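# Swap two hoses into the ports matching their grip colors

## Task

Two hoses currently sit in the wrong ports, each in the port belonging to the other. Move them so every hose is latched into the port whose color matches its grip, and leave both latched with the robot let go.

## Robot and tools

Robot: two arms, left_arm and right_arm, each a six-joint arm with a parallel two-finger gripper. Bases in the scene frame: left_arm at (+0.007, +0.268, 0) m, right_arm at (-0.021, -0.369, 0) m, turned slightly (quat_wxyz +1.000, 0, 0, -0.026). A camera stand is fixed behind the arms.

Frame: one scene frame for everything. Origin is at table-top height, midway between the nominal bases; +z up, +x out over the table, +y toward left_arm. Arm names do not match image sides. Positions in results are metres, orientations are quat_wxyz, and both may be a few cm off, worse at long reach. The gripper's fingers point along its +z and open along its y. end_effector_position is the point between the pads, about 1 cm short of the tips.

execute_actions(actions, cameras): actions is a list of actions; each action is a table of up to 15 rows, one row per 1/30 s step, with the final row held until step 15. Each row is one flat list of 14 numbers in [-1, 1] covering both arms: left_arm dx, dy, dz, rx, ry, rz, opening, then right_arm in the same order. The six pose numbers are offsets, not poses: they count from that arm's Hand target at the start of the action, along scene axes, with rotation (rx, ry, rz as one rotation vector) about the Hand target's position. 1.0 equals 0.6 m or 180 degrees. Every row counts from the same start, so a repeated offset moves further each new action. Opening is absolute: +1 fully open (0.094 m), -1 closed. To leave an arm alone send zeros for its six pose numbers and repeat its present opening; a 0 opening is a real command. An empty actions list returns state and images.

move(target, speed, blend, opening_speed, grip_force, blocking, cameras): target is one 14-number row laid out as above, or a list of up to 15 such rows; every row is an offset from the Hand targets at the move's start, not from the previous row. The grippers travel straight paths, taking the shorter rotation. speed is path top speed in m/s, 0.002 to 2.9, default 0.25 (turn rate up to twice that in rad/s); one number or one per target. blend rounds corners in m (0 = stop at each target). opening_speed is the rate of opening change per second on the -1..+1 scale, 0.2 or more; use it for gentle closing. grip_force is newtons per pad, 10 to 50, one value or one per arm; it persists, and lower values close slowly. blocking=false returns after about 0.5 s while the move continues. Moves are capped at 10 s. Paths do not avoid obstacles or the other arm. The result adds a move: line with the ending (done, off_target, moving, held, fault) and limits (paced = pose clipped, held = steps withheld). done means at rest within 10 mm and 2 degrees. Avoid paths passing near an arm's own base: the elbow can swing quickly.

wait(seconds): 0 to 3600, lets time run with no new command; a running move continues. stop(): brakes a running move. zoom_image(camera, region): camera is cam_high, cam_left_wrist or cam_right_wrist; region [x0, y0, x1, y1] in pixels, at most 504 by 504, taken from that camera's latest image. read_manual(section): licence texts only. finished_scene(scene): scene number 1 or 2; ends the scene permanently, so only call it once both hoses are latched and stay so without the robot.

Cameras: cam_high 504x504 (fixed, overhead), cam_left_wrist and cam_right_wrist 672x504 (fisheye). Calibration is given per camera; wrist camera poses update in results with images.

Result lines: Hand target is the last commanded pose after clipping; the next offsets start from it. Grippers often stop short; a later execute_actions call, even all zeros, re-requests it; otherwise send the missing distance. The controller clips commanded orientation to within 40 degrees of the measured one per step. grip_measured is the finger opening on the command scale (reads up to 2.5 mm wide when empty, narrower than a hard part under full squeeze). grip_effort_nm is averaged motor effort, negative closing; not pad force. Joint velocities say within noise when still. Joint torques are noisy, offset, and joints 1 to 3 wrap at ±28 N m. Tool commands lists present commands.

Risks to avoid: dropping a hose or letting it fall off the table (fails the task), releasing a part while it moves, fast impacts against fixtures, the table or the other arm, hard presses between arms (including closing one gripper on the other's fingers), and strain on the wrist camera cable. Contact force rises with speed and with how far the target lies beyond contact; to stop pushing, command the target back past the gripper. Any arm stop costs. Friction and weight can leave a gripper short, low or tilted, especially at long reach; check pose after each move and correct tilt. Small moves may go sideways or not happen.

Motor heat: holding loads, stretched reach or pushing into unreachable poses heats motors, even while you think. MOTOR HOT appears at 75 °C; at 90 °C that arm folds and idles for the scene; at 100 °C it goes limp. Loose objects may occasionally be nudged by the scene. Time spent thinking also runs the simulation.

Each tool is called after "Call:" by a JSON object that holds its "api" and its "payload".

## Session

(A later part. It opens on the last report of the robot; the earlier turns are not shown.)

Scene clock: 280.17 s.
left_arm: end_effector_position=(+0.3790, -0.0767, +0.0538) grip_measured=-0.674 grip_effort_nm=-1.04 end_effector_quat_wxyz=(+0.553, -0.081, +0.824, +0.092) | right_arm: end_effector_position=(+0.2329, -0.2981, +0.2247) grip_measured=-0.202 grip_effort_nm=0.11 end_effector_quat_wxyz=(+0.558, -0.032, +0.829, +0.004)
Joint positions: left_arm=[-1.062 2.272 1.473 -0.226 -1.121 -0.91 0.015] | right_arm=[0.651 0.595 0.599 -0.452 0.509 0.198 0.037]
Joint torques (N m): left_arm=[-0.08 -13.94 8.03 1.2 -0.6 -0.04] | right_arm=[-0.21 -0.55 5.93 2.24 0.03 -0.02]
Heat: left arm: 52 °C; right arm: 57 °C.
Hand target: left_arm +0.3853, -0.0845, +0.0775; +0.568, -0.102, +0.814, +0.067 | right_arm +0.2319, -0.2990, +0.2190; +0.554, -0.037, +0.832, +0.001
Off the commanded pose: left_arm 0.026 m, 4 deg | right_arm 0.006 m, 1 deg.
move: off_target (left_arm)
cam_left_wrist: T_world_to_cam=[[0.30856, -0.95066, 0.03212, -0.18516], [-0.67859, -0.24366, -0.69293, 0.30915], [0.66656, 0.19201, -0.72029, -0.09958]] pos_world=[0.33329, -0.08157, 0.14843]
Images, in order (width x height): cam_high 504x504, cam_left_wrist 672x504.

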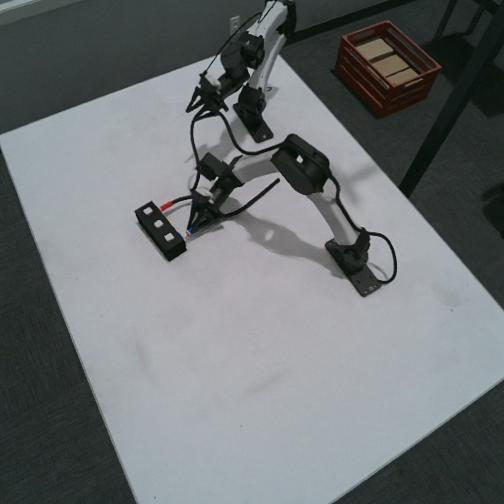

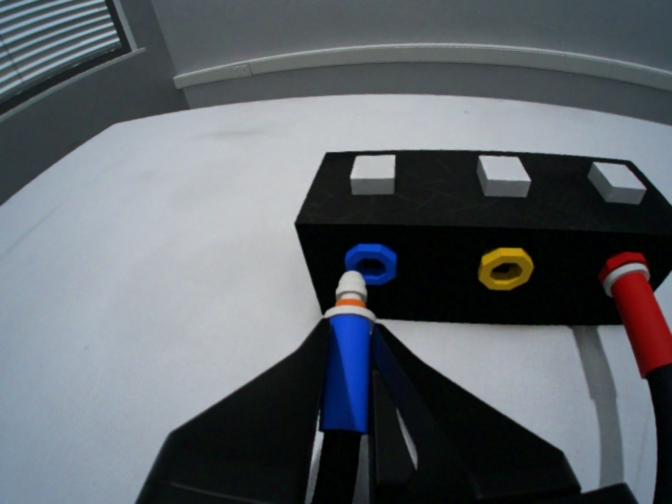

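Call:
{"api": "move", "payload": {"target": [[-0.0355,-0.024,-0.0175,0,0,0.0,-1,0,0,0,0,0,0,-0.2],[0.0045,-0.009,-0.021,0,0,0.0,-1,0,0,0,0,0,0,-0.2]], "speed": 0.1, "cameras": ["cam_left_wrist","cam_high"]}}

Call:
{"api": "zoom_image", "payload": {"camera": "cam_left_wrist", "region": [280, 200, 440, 360]}}

Scene clock: 283.93 s.
left_arm: end_effector_position=(+0.3831, -0.0852, +0.0643) grip_measured=-0.674 grip_effort_nm=-1.04 end_effector_quat_wxyz=(+0.562, -0.093, +0.819, +0.076) | right_arm: end_effector_position=(+0.2329, -0.2981, +0.2247) grip_measured=-0.202 grip_effort_nm=0.11 end_effector_quat_wxyz=(+0.558, -0.032, +0.829, +0.004)
Joint positions: left_arm=[-1.064 2.272 1.504 -0.213 -1.127 -0.911 0.015] | right_arm=[0.651 0.595 0.599 -0.452 0.509 0.198 0.037]
Joint torques (N m): left_arm=[0.06 -10 7.64 1.32 -0.53 -0.01] | right_arm=[-0.17 -0.58 5.9 2.22 0.03 -0.01]
Heat: left arm: 52 °C; right arm: 56 °C.
Hand target: left_arm +0.3880, -0.0900, +0.0650; +0.569, -0.102, +0.814, +0.067 | right_arm +0.2319, -0.2990, +0.2190; +0.554, -0.037, +0.832, +0.001
Off the commanded pose: left_arm 0.007 m, 2 deg | right_arm 0.006 m, 1 deg.
move: done
cam_left_wrist: T_world_to_cam=[[0.30852, -0.94827, 0.07485, -0.19742], [-0.66055, -0.2702, -0.70047, 0.30846], [0.68446, 0.16666, -0.70974, -0.1028]] pos_world=[0.33503, -0.08672, 0.15789]
Images, in order (width x height): cam_high 504x504, cam_left_wrist 672x504.

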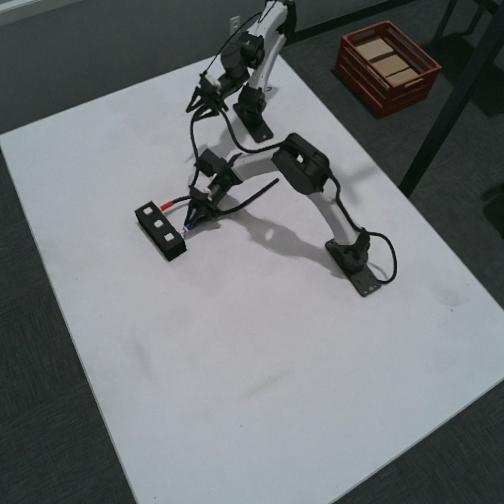

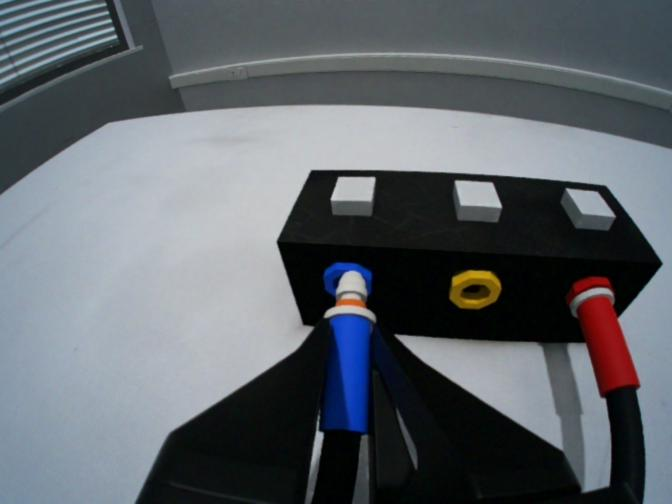

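Scaled by 3.150 from the camera's image (finer frame: 960x720).

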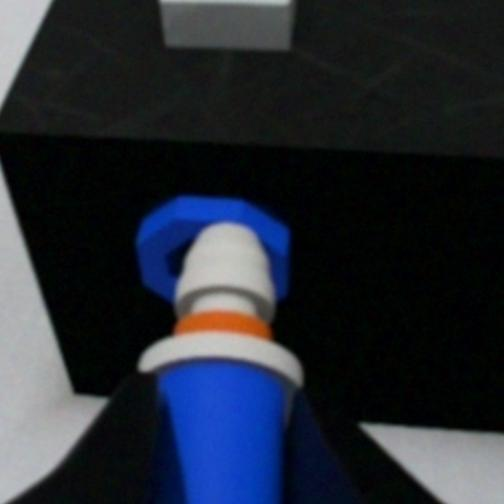

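Call:
{"api": "move", "payload": {"target": [[-0.04,-0.012,-0.006,0,0,0.0,-1,0,0,0,0,0,0,-0.2],[0.001,0.004,-0.009,0,0,0.0,-1,0,0,0,0,0,0,-0.2]], "speed": 0.1, "cameras": ["cam_left_wrist","cam_high"]}}

Call:
{"api": "zoom_image", "payload": {"camera": "cam_left_wrist", "region": [280, 200, 440, 360]}}

Scene clock: 285.97 s.
left_arm: end_effector_position=(+0.3836, -0.0868, +0.0645) grip_measured=-0.674 grip_effort_nm=-1.04 end_effector_quat_wxyz=(+0.563, -0.093, +0.818, +0.073) | right_arm: end_effector_position=(+0.2329, -0.2981, +0.2247) grip_measured=-0.202 grip_effort_nm=0.11 end_effector_quat_wxyz=(+0.558, -0.032, +0.829, +0.004)
Joint positions: left_arm=[-1.065 2.274 1.504 -0.201 -1.125 -0.906 0.015] | right_arm=[0.651 0.595 0.599 -0.452 0.509 0.198 0.037]
Joint torques (N m): left_arm=[0.47 -9.73 5.97 1.47 -0.52 0.01] | right_arm=[-0.14 -0.57 5.86 2.23 0.05 -0.03]
Heat: left arm: 52 °C; right arm: 56 °C.
Hand target: left_arm +0.3887, -0.0876, +0.0597; +0.569, -0.102, +0.814, +0.067 | right_arm +0.2319, -0.2990, +0.2190; +0.554, -0.037, +0.832, +0.001
Off the commanded pose: left_arm 0.007 m, 2 deg | right_arm 0.006 m, 1 deg.
move: done
cam_left_wrist: T_world_to_cam=[[0.30534, -0.94876, 0.08142, -0.19831], [-0.65945, -0.27237, -0.70067, 0.30799], [0.68694, 0.16024, -0.70882, -0.10435]] pos_world=[0.33534, -0.08754, 0.15798]
Images, in order (width x height): cam_high 504x504, cam_left_wrist 672x504.

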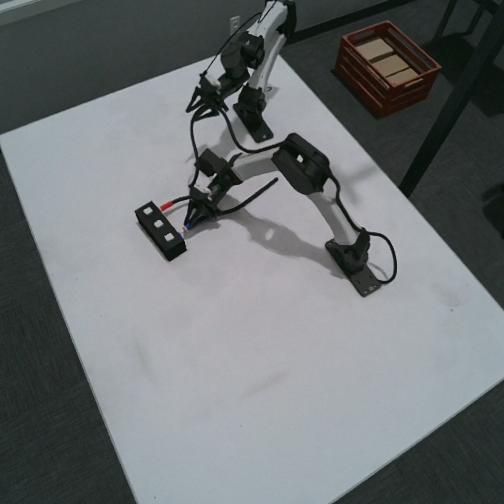

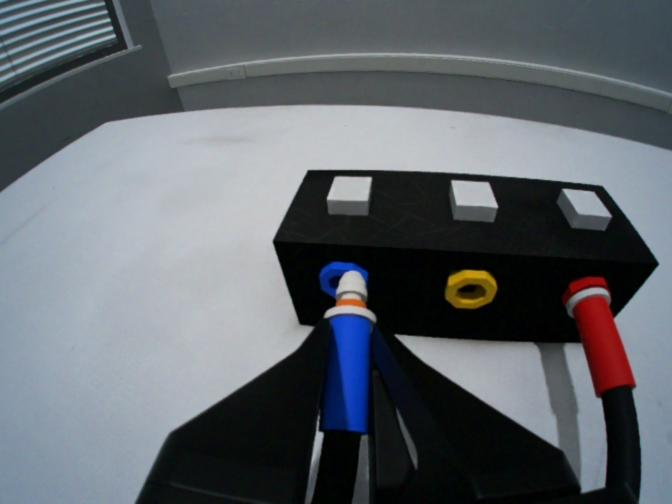

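Scaled by 3.150 from the camera's image (finer frame: 960x720).

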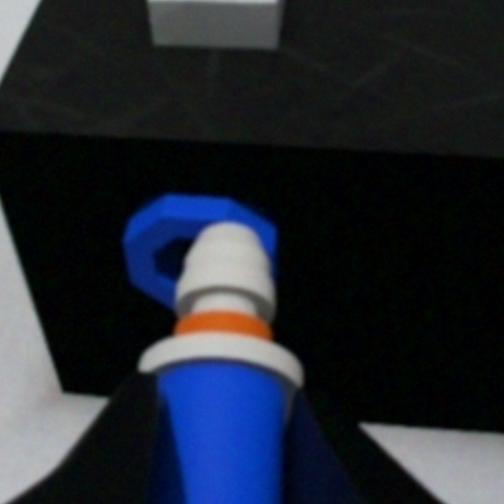

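Call:
{"api": "move", "payload": {"target": [[-0.04,0.0,-0.008,0,0,0.0,-1,0,0,0,0,0,0,-0.2],[0.0,0.008,-0.013,0,0,0.0,-1,0,0,0,0,0,0,-0.2]], "speed": 0.1, "cameras": ["cam_left_wrist","cam_high"]}}

Call:
{"api": "zoom_image", "payload": {"camera": "cam_left_wrist", "region": [280, 200, 440, 360]}}

Scene clock: 287.87 s.
left_arm: end_effector_position=(+0.3860, -0.0829, +0.0575) grip_measured=-0.674 grip_effort_nm=-1.04 end_effector_quat_wxyz=(+0.565, -0.099, +0.816, +0.067) | right_arm: end_effector_position=(+0.2329, -0.2981, +0.2247) grip_measured=-0.202 grip_effort_nm=0.11 end_effector_quat_wxyz=(+0.558, -0.032, +0.829, +0.004)
Joint positions: left_arm=[-1.056 2.276 1.467 -0.133 -1.12 -0.895 0.015] | right_arm=[0.651 0.595 0.599 -0.452 0.509 0.198 0.037]
Joint torques (N m): left_arm=[0.17 -9.73 5.86 1.3 -0.53 -0.03] | right_arm=[-0.13 -0.61 5.94 2.24 0.05 -0.01]
Heat: left arm: 52 °C; right arm: 56 °C.
Hand target: left_arm +0.3887, -0.0827, +0.0519; +0.569, -0.102, +0.814, +0.067 | right_arm +0.2319, -0.2990, +0.2190; +0.554, -0.037, +0.831, +0.001
Off the commanded pose: left_arm 0.006 m, 1 deg | right_arm 0.006 m, 1 deg.
move: done
cam_left_wrist: T_world_to_cam=[[0.3067, -0.94668, 0.09865, -0.19616], [-0.65312, -0.28472, -0.70169, 0.30226], [0.69236, 0.15077, -0.70562, -0.11463]] pos_world=[0.33694, -0.08236, 0.15056]
Images, in order (width x height): cam_high 504x504, cam_left_wrist 672x504.

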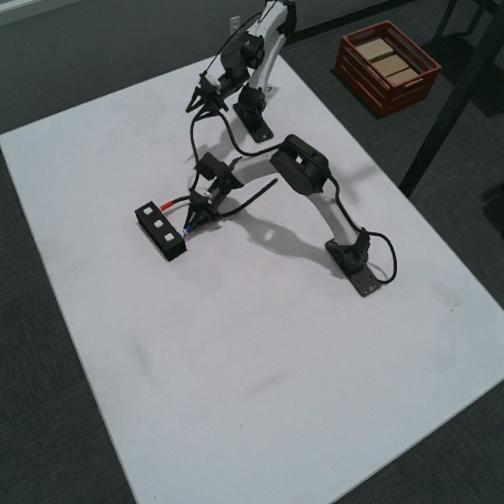

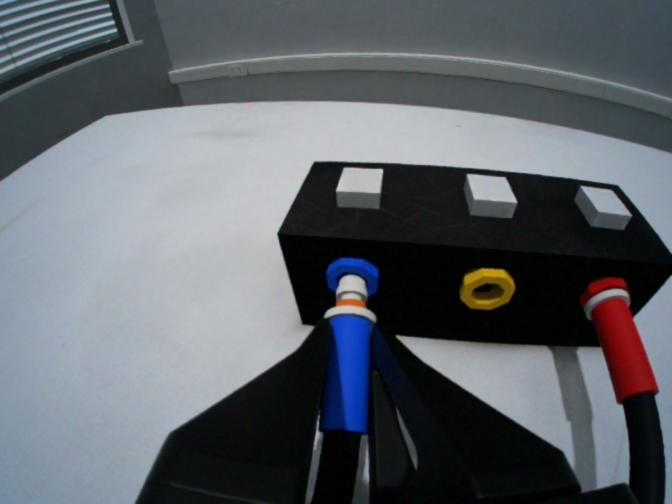

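Scaled by 3.150 from the camera's image (finer frame: 960x720).

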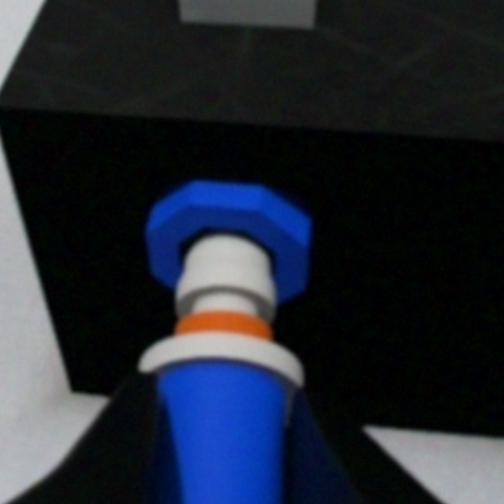

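Call:
{"api": "move", "payload": {"target": [[0.02,0.005,0.008,0,0,0.0,-1,0,0,0,0,0,0,-0.2],[0.05,0.015,0.03,0,0,0.0,-1,0,0,0,0,0,0,-0.2],[0.07,-0.01,0.03,0,0,0.0,-1,0,0,0,0,0,0,-0.2],[0.08,0.035,0.01,0,0,0.0,-1,0,0,0,0,0,0,-0.2],[0.1,0.015,0.05,0,0,0.0,-1,0,0,0,0,0,0,-0.2]], "speed": 0.15, "blend": 0.005, "cameras": ["cam_left_wrist","cam_high"]}}

Call:
{"api": "zoom_image", "payload": {"camera": "cam_high", "region": [150, 210, 210, 260]}}

Call:
{"api": "zoom_image", "payload": {"camera": "cam_left_wrist", "region": [280, 200, 440, 360]}}

Scene clock: 289.50 s.
left_arm: end_effector_position=(+0.3948, -0.0791, +0.0581) grip_measured=-0.674 grip_effort_nm=-1.04 end_effector_quat_wxyz=(+0.556, -0.032, +0.822, +0.119) | right_arm: end_effector_position=(+0.2329, -0.2981, +0.2247) grip_measured=-0.202 grip_effort_nm=0.11 end_effector_quat_wxyz=(+0.558, -0.032, +0.829, +0.004)
Joint positions: left_arm=[-1.036 2.282 1.48 -0.126 -1.114 -0.705 0.015] | right_arm=[0.651 0.595 0.599 -0.452 0.509 0.198 0.037]
Joint torques (N m): left_arm=[9.26 -12.38 11.55 2.15 0.13 0.07] | right_arm=[-0.16 -0.58 5.87 2.24 0.05 -0.02]
Heat: left arm: 52 °C; right arm: 56 °C.
Hand target: left_arm +0.4486, -0.0737, +0.0817; +0.568, -0.102, +0.814, +0.067 | right_arm +0.2319, -0.2990, +0.2190; +0.554, -0.037, +0.831, +0.001
Off the commanded pose: left_arm 0.059 m, 10 deg | right_arm 0.006 m, 1 deg.
move: off_target (left_arm)
cam_left_wrist: T_world_to_cam=[[0.25886, -0.96376, -0.06447, -0.16831], [-0.6926, -0.13867, -0.70786, 0.33706], [0.67327, 0.22789, -0.7034, -0.10735]] pos_world=[0.34929, -0.09101, 0.15223]
Images, in order (width x height): cam_high 504x504, cam_left_wrist 672x504.

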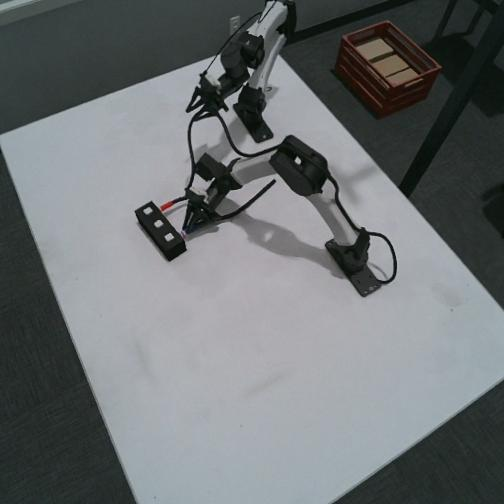

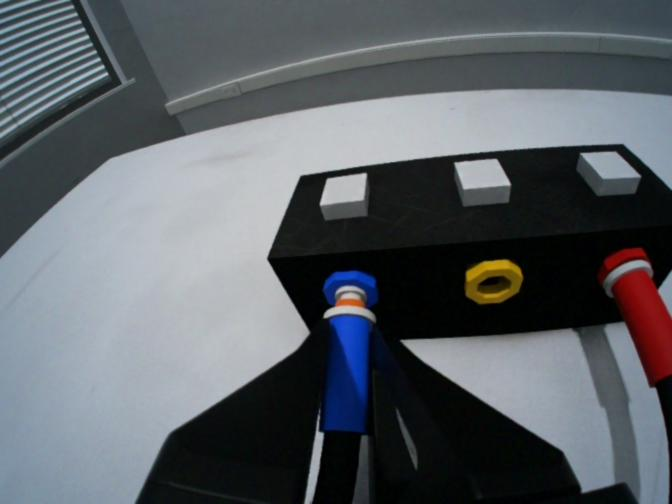

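Scaled by 8.400 from the camera's image (finer frame: 720x720).

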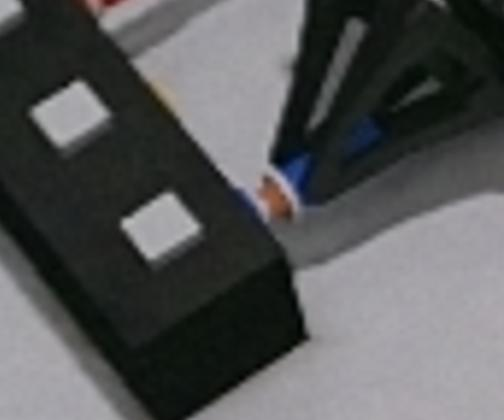

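Scaled by 3.150 from the camera's image (finer frame: 960x720).

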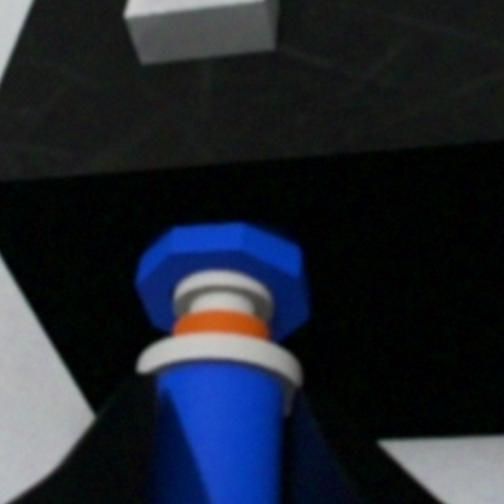

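Call:
{"api": "move", "payload": {"target": [[-0.02,0.0,0.02,0,0,0.0,-1,0,0,0,0,0,0,-0.2],[0.03,-0.02,0.04,0,0,0.0,-1,0,0,0,0,0,0,-0.2],[0.05,0.03,0.02,0,0,0.0,-1,0,0,0,0,0,0,-0.2],[0.06,0.0,-0.02,0,0,0.0,-1,0,0,0,0,0,0,-0.2],[0.09,0.0,0.04,0,0,0.0,-1,0,0,0,0,0,0,-0.2]], "speed": 0.2, "blend": 0.005, "cameras": ["cam_left_wrist","cam_high"]}}

Call:
{"api": "zoom_image", "payload": {"camera": "cam_high", "region": [150, 210, 210, 260]}}

Call:
{"api": "zoom_image", "payload": {"camera": "cam_left_wrist", "region": [280, 200, 440, 360]}}

Scene clock: 291.83 s.
left_arm: end_effector_position=(+0.4072, -0.0780, +0.0629) grip_measured=-0.674 grip_effort_nm=-1.04 end_effector_quat_wxyz=(+0.501, +0.029, +0.852, +0.146) | right_arm: end_effector_position=(+0.2329, -0.2981, +0.2247) grip_measured=-0.202 grip_effort_nm=0.11 end_effector_quat_wxyz=(+0.558, -0.032, +0.829, +0.004)
Joint positions: left_arm=[-0.995 2.278 1.588 -0.32 -1.004 -0.612 0.015] | right_arm=[0.651 0.595 0.599 -0.452 0.509 0.198 0.037]
Joint torques (N m): left_arm=[13.12 -11.12 14.9 3.36 -0.52 -0.08] | right_arm=[-0.13 -0.61 5.9 2.24 0.05 -0.01]
Heat: left arm: 52 °C; right arm: 56 °C.
Hand target: left_arm +0.5026, -0.0738, +0.1058; +0.568, -0.102, +0.814, +0.067 | right_arm +0.2319, -0.2990, +0.2190; +0.554, -0.037, +0.831, +0.001
Off the commanded pose: left_arm 0.105 m, 20 deg | right_arm 0.006 m, 1 deg.
move: off_target (left_arm)
cam_left_wrist: T_world_to_cam=[[0.18365, -0.96356, -0.19448, -0.13135], [-0.79036, -0.0271, -0.61204, 0.39162], [0.58447, 0.26611, -0.76654, -0.06948]] pos_world=[0.37426, -0.09746, 0.16088]
Images, in order (width x height): cam_high 504x504, cam_left_wrist 672x504.

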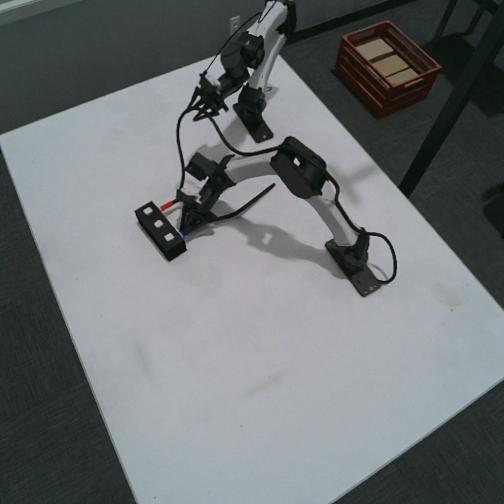

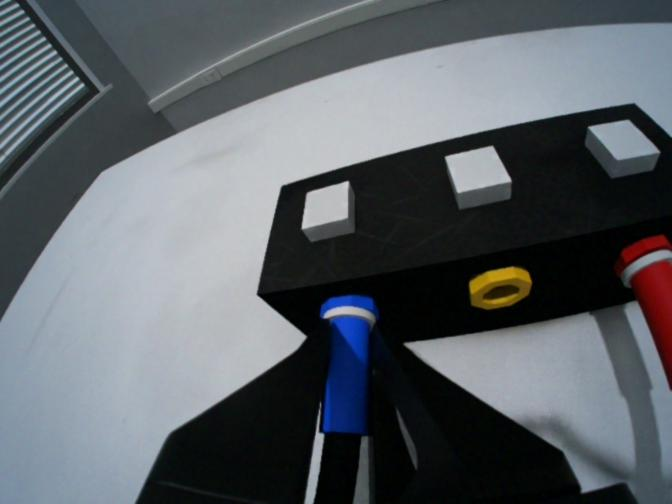

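Scaled by 8.400 from the camera's image (finer frame: 720x720).

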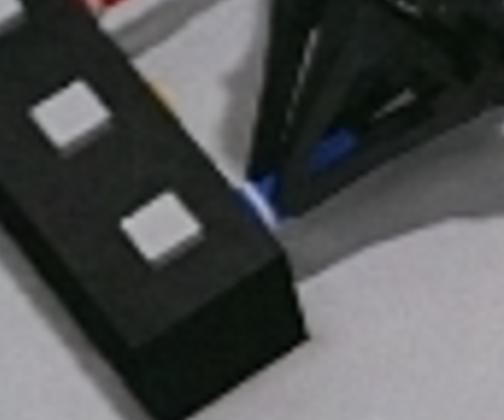

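Scaled by 3.150 from the camera's image (finer frame: 960x720).

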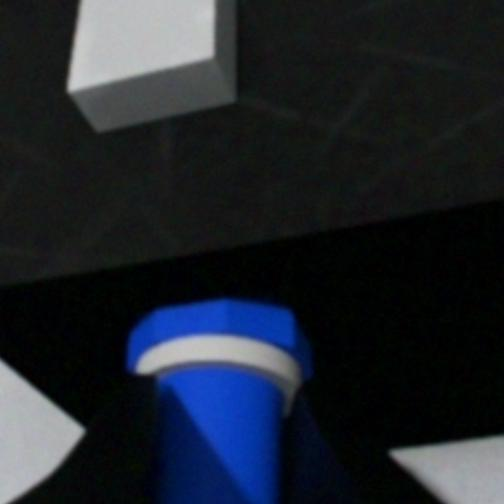

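Latched. Relax, release, retreat.

Call:
{"api": "move", "payload": {"target": [[-0.145,-0.005,-0.055,0,0,0.0,-1,0,0,0,0,0,0,-0.2],[-0.145,-0.005,-0.055,0,0,0.0,-0.2,0,0,0,0,0,0,-0.2]], "speed": 0.25}}

Call:
{"api": "move", "payload": {"target": [[-0.03,0,0.1,0,0,0.0,-0.2,0,0,0,0,0,0,-0.2],[-0.15,0.1,0.25,0,0,0.0,-0.2,0,0,0,0,0,0,-0.2]], "speed": 0.15, "cameras": ["cam_left_wrist","cam_high"]}}

Call:
{"api": "zoom_image", "payload": {"camera": "cam_high", "region": [130, 190, 210, 270]}}

Scene clock: 293.77 s.
left_arm: end_effector_position=(+0.4118, -0.0796, +0.0672) grip_measured=-0.202 grip_effort_nm=0.11 end_effector_quat_wxyz=(+0.555, -0.080, +0.825, +0.077) | right_arm: end_effector_position=(+0.2329, -0.2981, +0.2247) grip_measured=-0.202 grip_effort_nm=0.11 end_effector_quat_wxyz=(+0.558, -0.032, +0.829, +0.004)
Joint positions: left_arm=[-1 2.278 1.519 -0.124 -1.067 -0.775 0.037] | right_arm=[0.651 0.595 0.599 -0.452 0.509 0.198 0.037]
Joint torques (N m): left_arm=[0.32 -11.99 5.07 1.56 -0.68 -0.28] | right_arm=[-0.14 -0.57 5.89 2.23 0.05 -0.02]
Heat: left arm: 52 °C; right arm: 56 °C.
Hand target: left_arm +0.4156, -0.0767, +0.0727; +0.568, -0.102, +0.814, +0.067 | right_arm +0.2319, -0.2990, +0.2190; +0.554, -0.037, +0.831, +0.001
Off the commanded pose: left_arm 0.007 m, 4 deg | right_arm 0.006 m, 1 deg.
move: off_target (left_arm); target 2's new opening was sent with left_arm's hand 0.017 m and 8 deg from that target

Scene clock: 296.80 s.
left_arm: end_effector_position=(+0.3286, -0.0209, +0.2069) grip_measured=-0.202 grip_effort_nm=0.10 end_effector_quat_wxyz=(+0.556, -0.085, +0.823, +0.077) | right_arm: end_effector_position=(+0.2329, -0.2981, +0.2247) grip_measured=-0.202 grip_effort_nm=0.11 end_effector_quat_wxyz=(+0.558, -0.032, +0.829, +0.004)
Joint positions: left_arm=[-1.106 1.802 1.424 -0.685 -1.134 -0.985 0.037] | right_arm=[0.651 0.595 0.599 -0.452 0.509 0.198 0.037]
Joint torques (N m): left_arm=[-0.8 -11.03 6.98 0.78 -0.76 -0.34] | right_arm=[-0.2 -0.55 5.93 2.24 0.07 -0.01]
Heat: left arm: 53 °C; right arm: 56 °C.
Hand target: left_arm +0.3257, -0.0167, +0.2228; +0.569, -0.102, +0.814, +0.067 | right_arm +0.2319, -0.2990, +0.2190; +0.554, -0.037, +0.831, +0.001
Off the commanded pose: left_arm 0.017 m, 3 deg | right_arm 0.006 m, 1 deg.
move: off_target (left_arm)
cam_left_wrist: T_world_to_cam=[[0.29896, -0.95226, 0.06186, -0.1245], [-0.67445, -0.25671, -0.69226, 0.39297], [0.67509, 0.16524, -0.719, 0.02997]] pos_world=[0.28203, -0.02262, 0.30129]
Images, in order (width x height): cam_high 504x504, cam_left_wrist 672x504.

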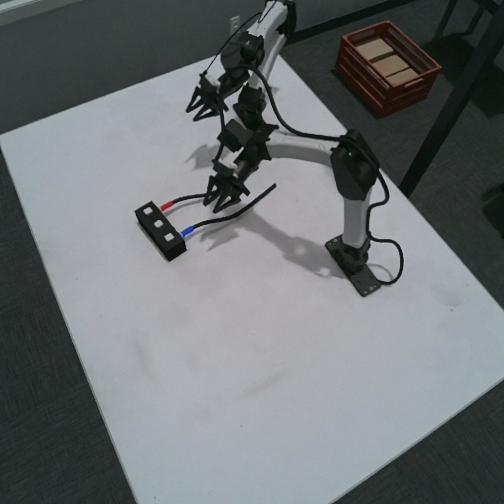

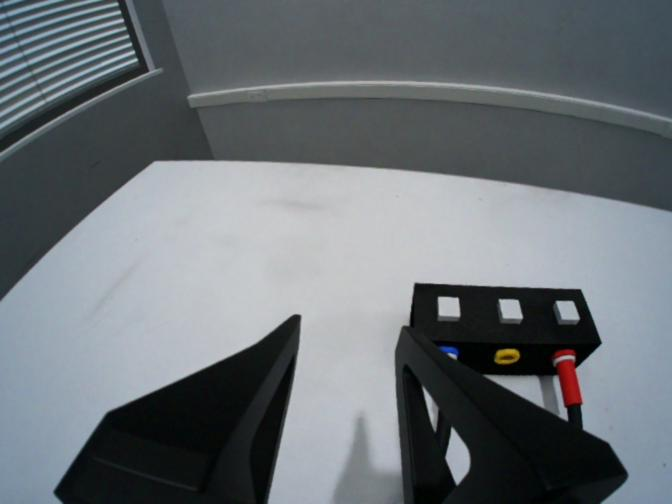

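Scaled by 6.300 from the camera's image (finer frame: 720x720).

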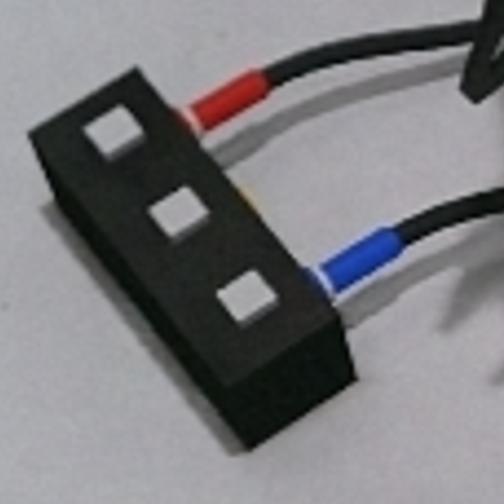

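Both latched.

Call:
{"api": "finished_scene", "payload": {"scene": 1}}

The scene is finished: the task was done.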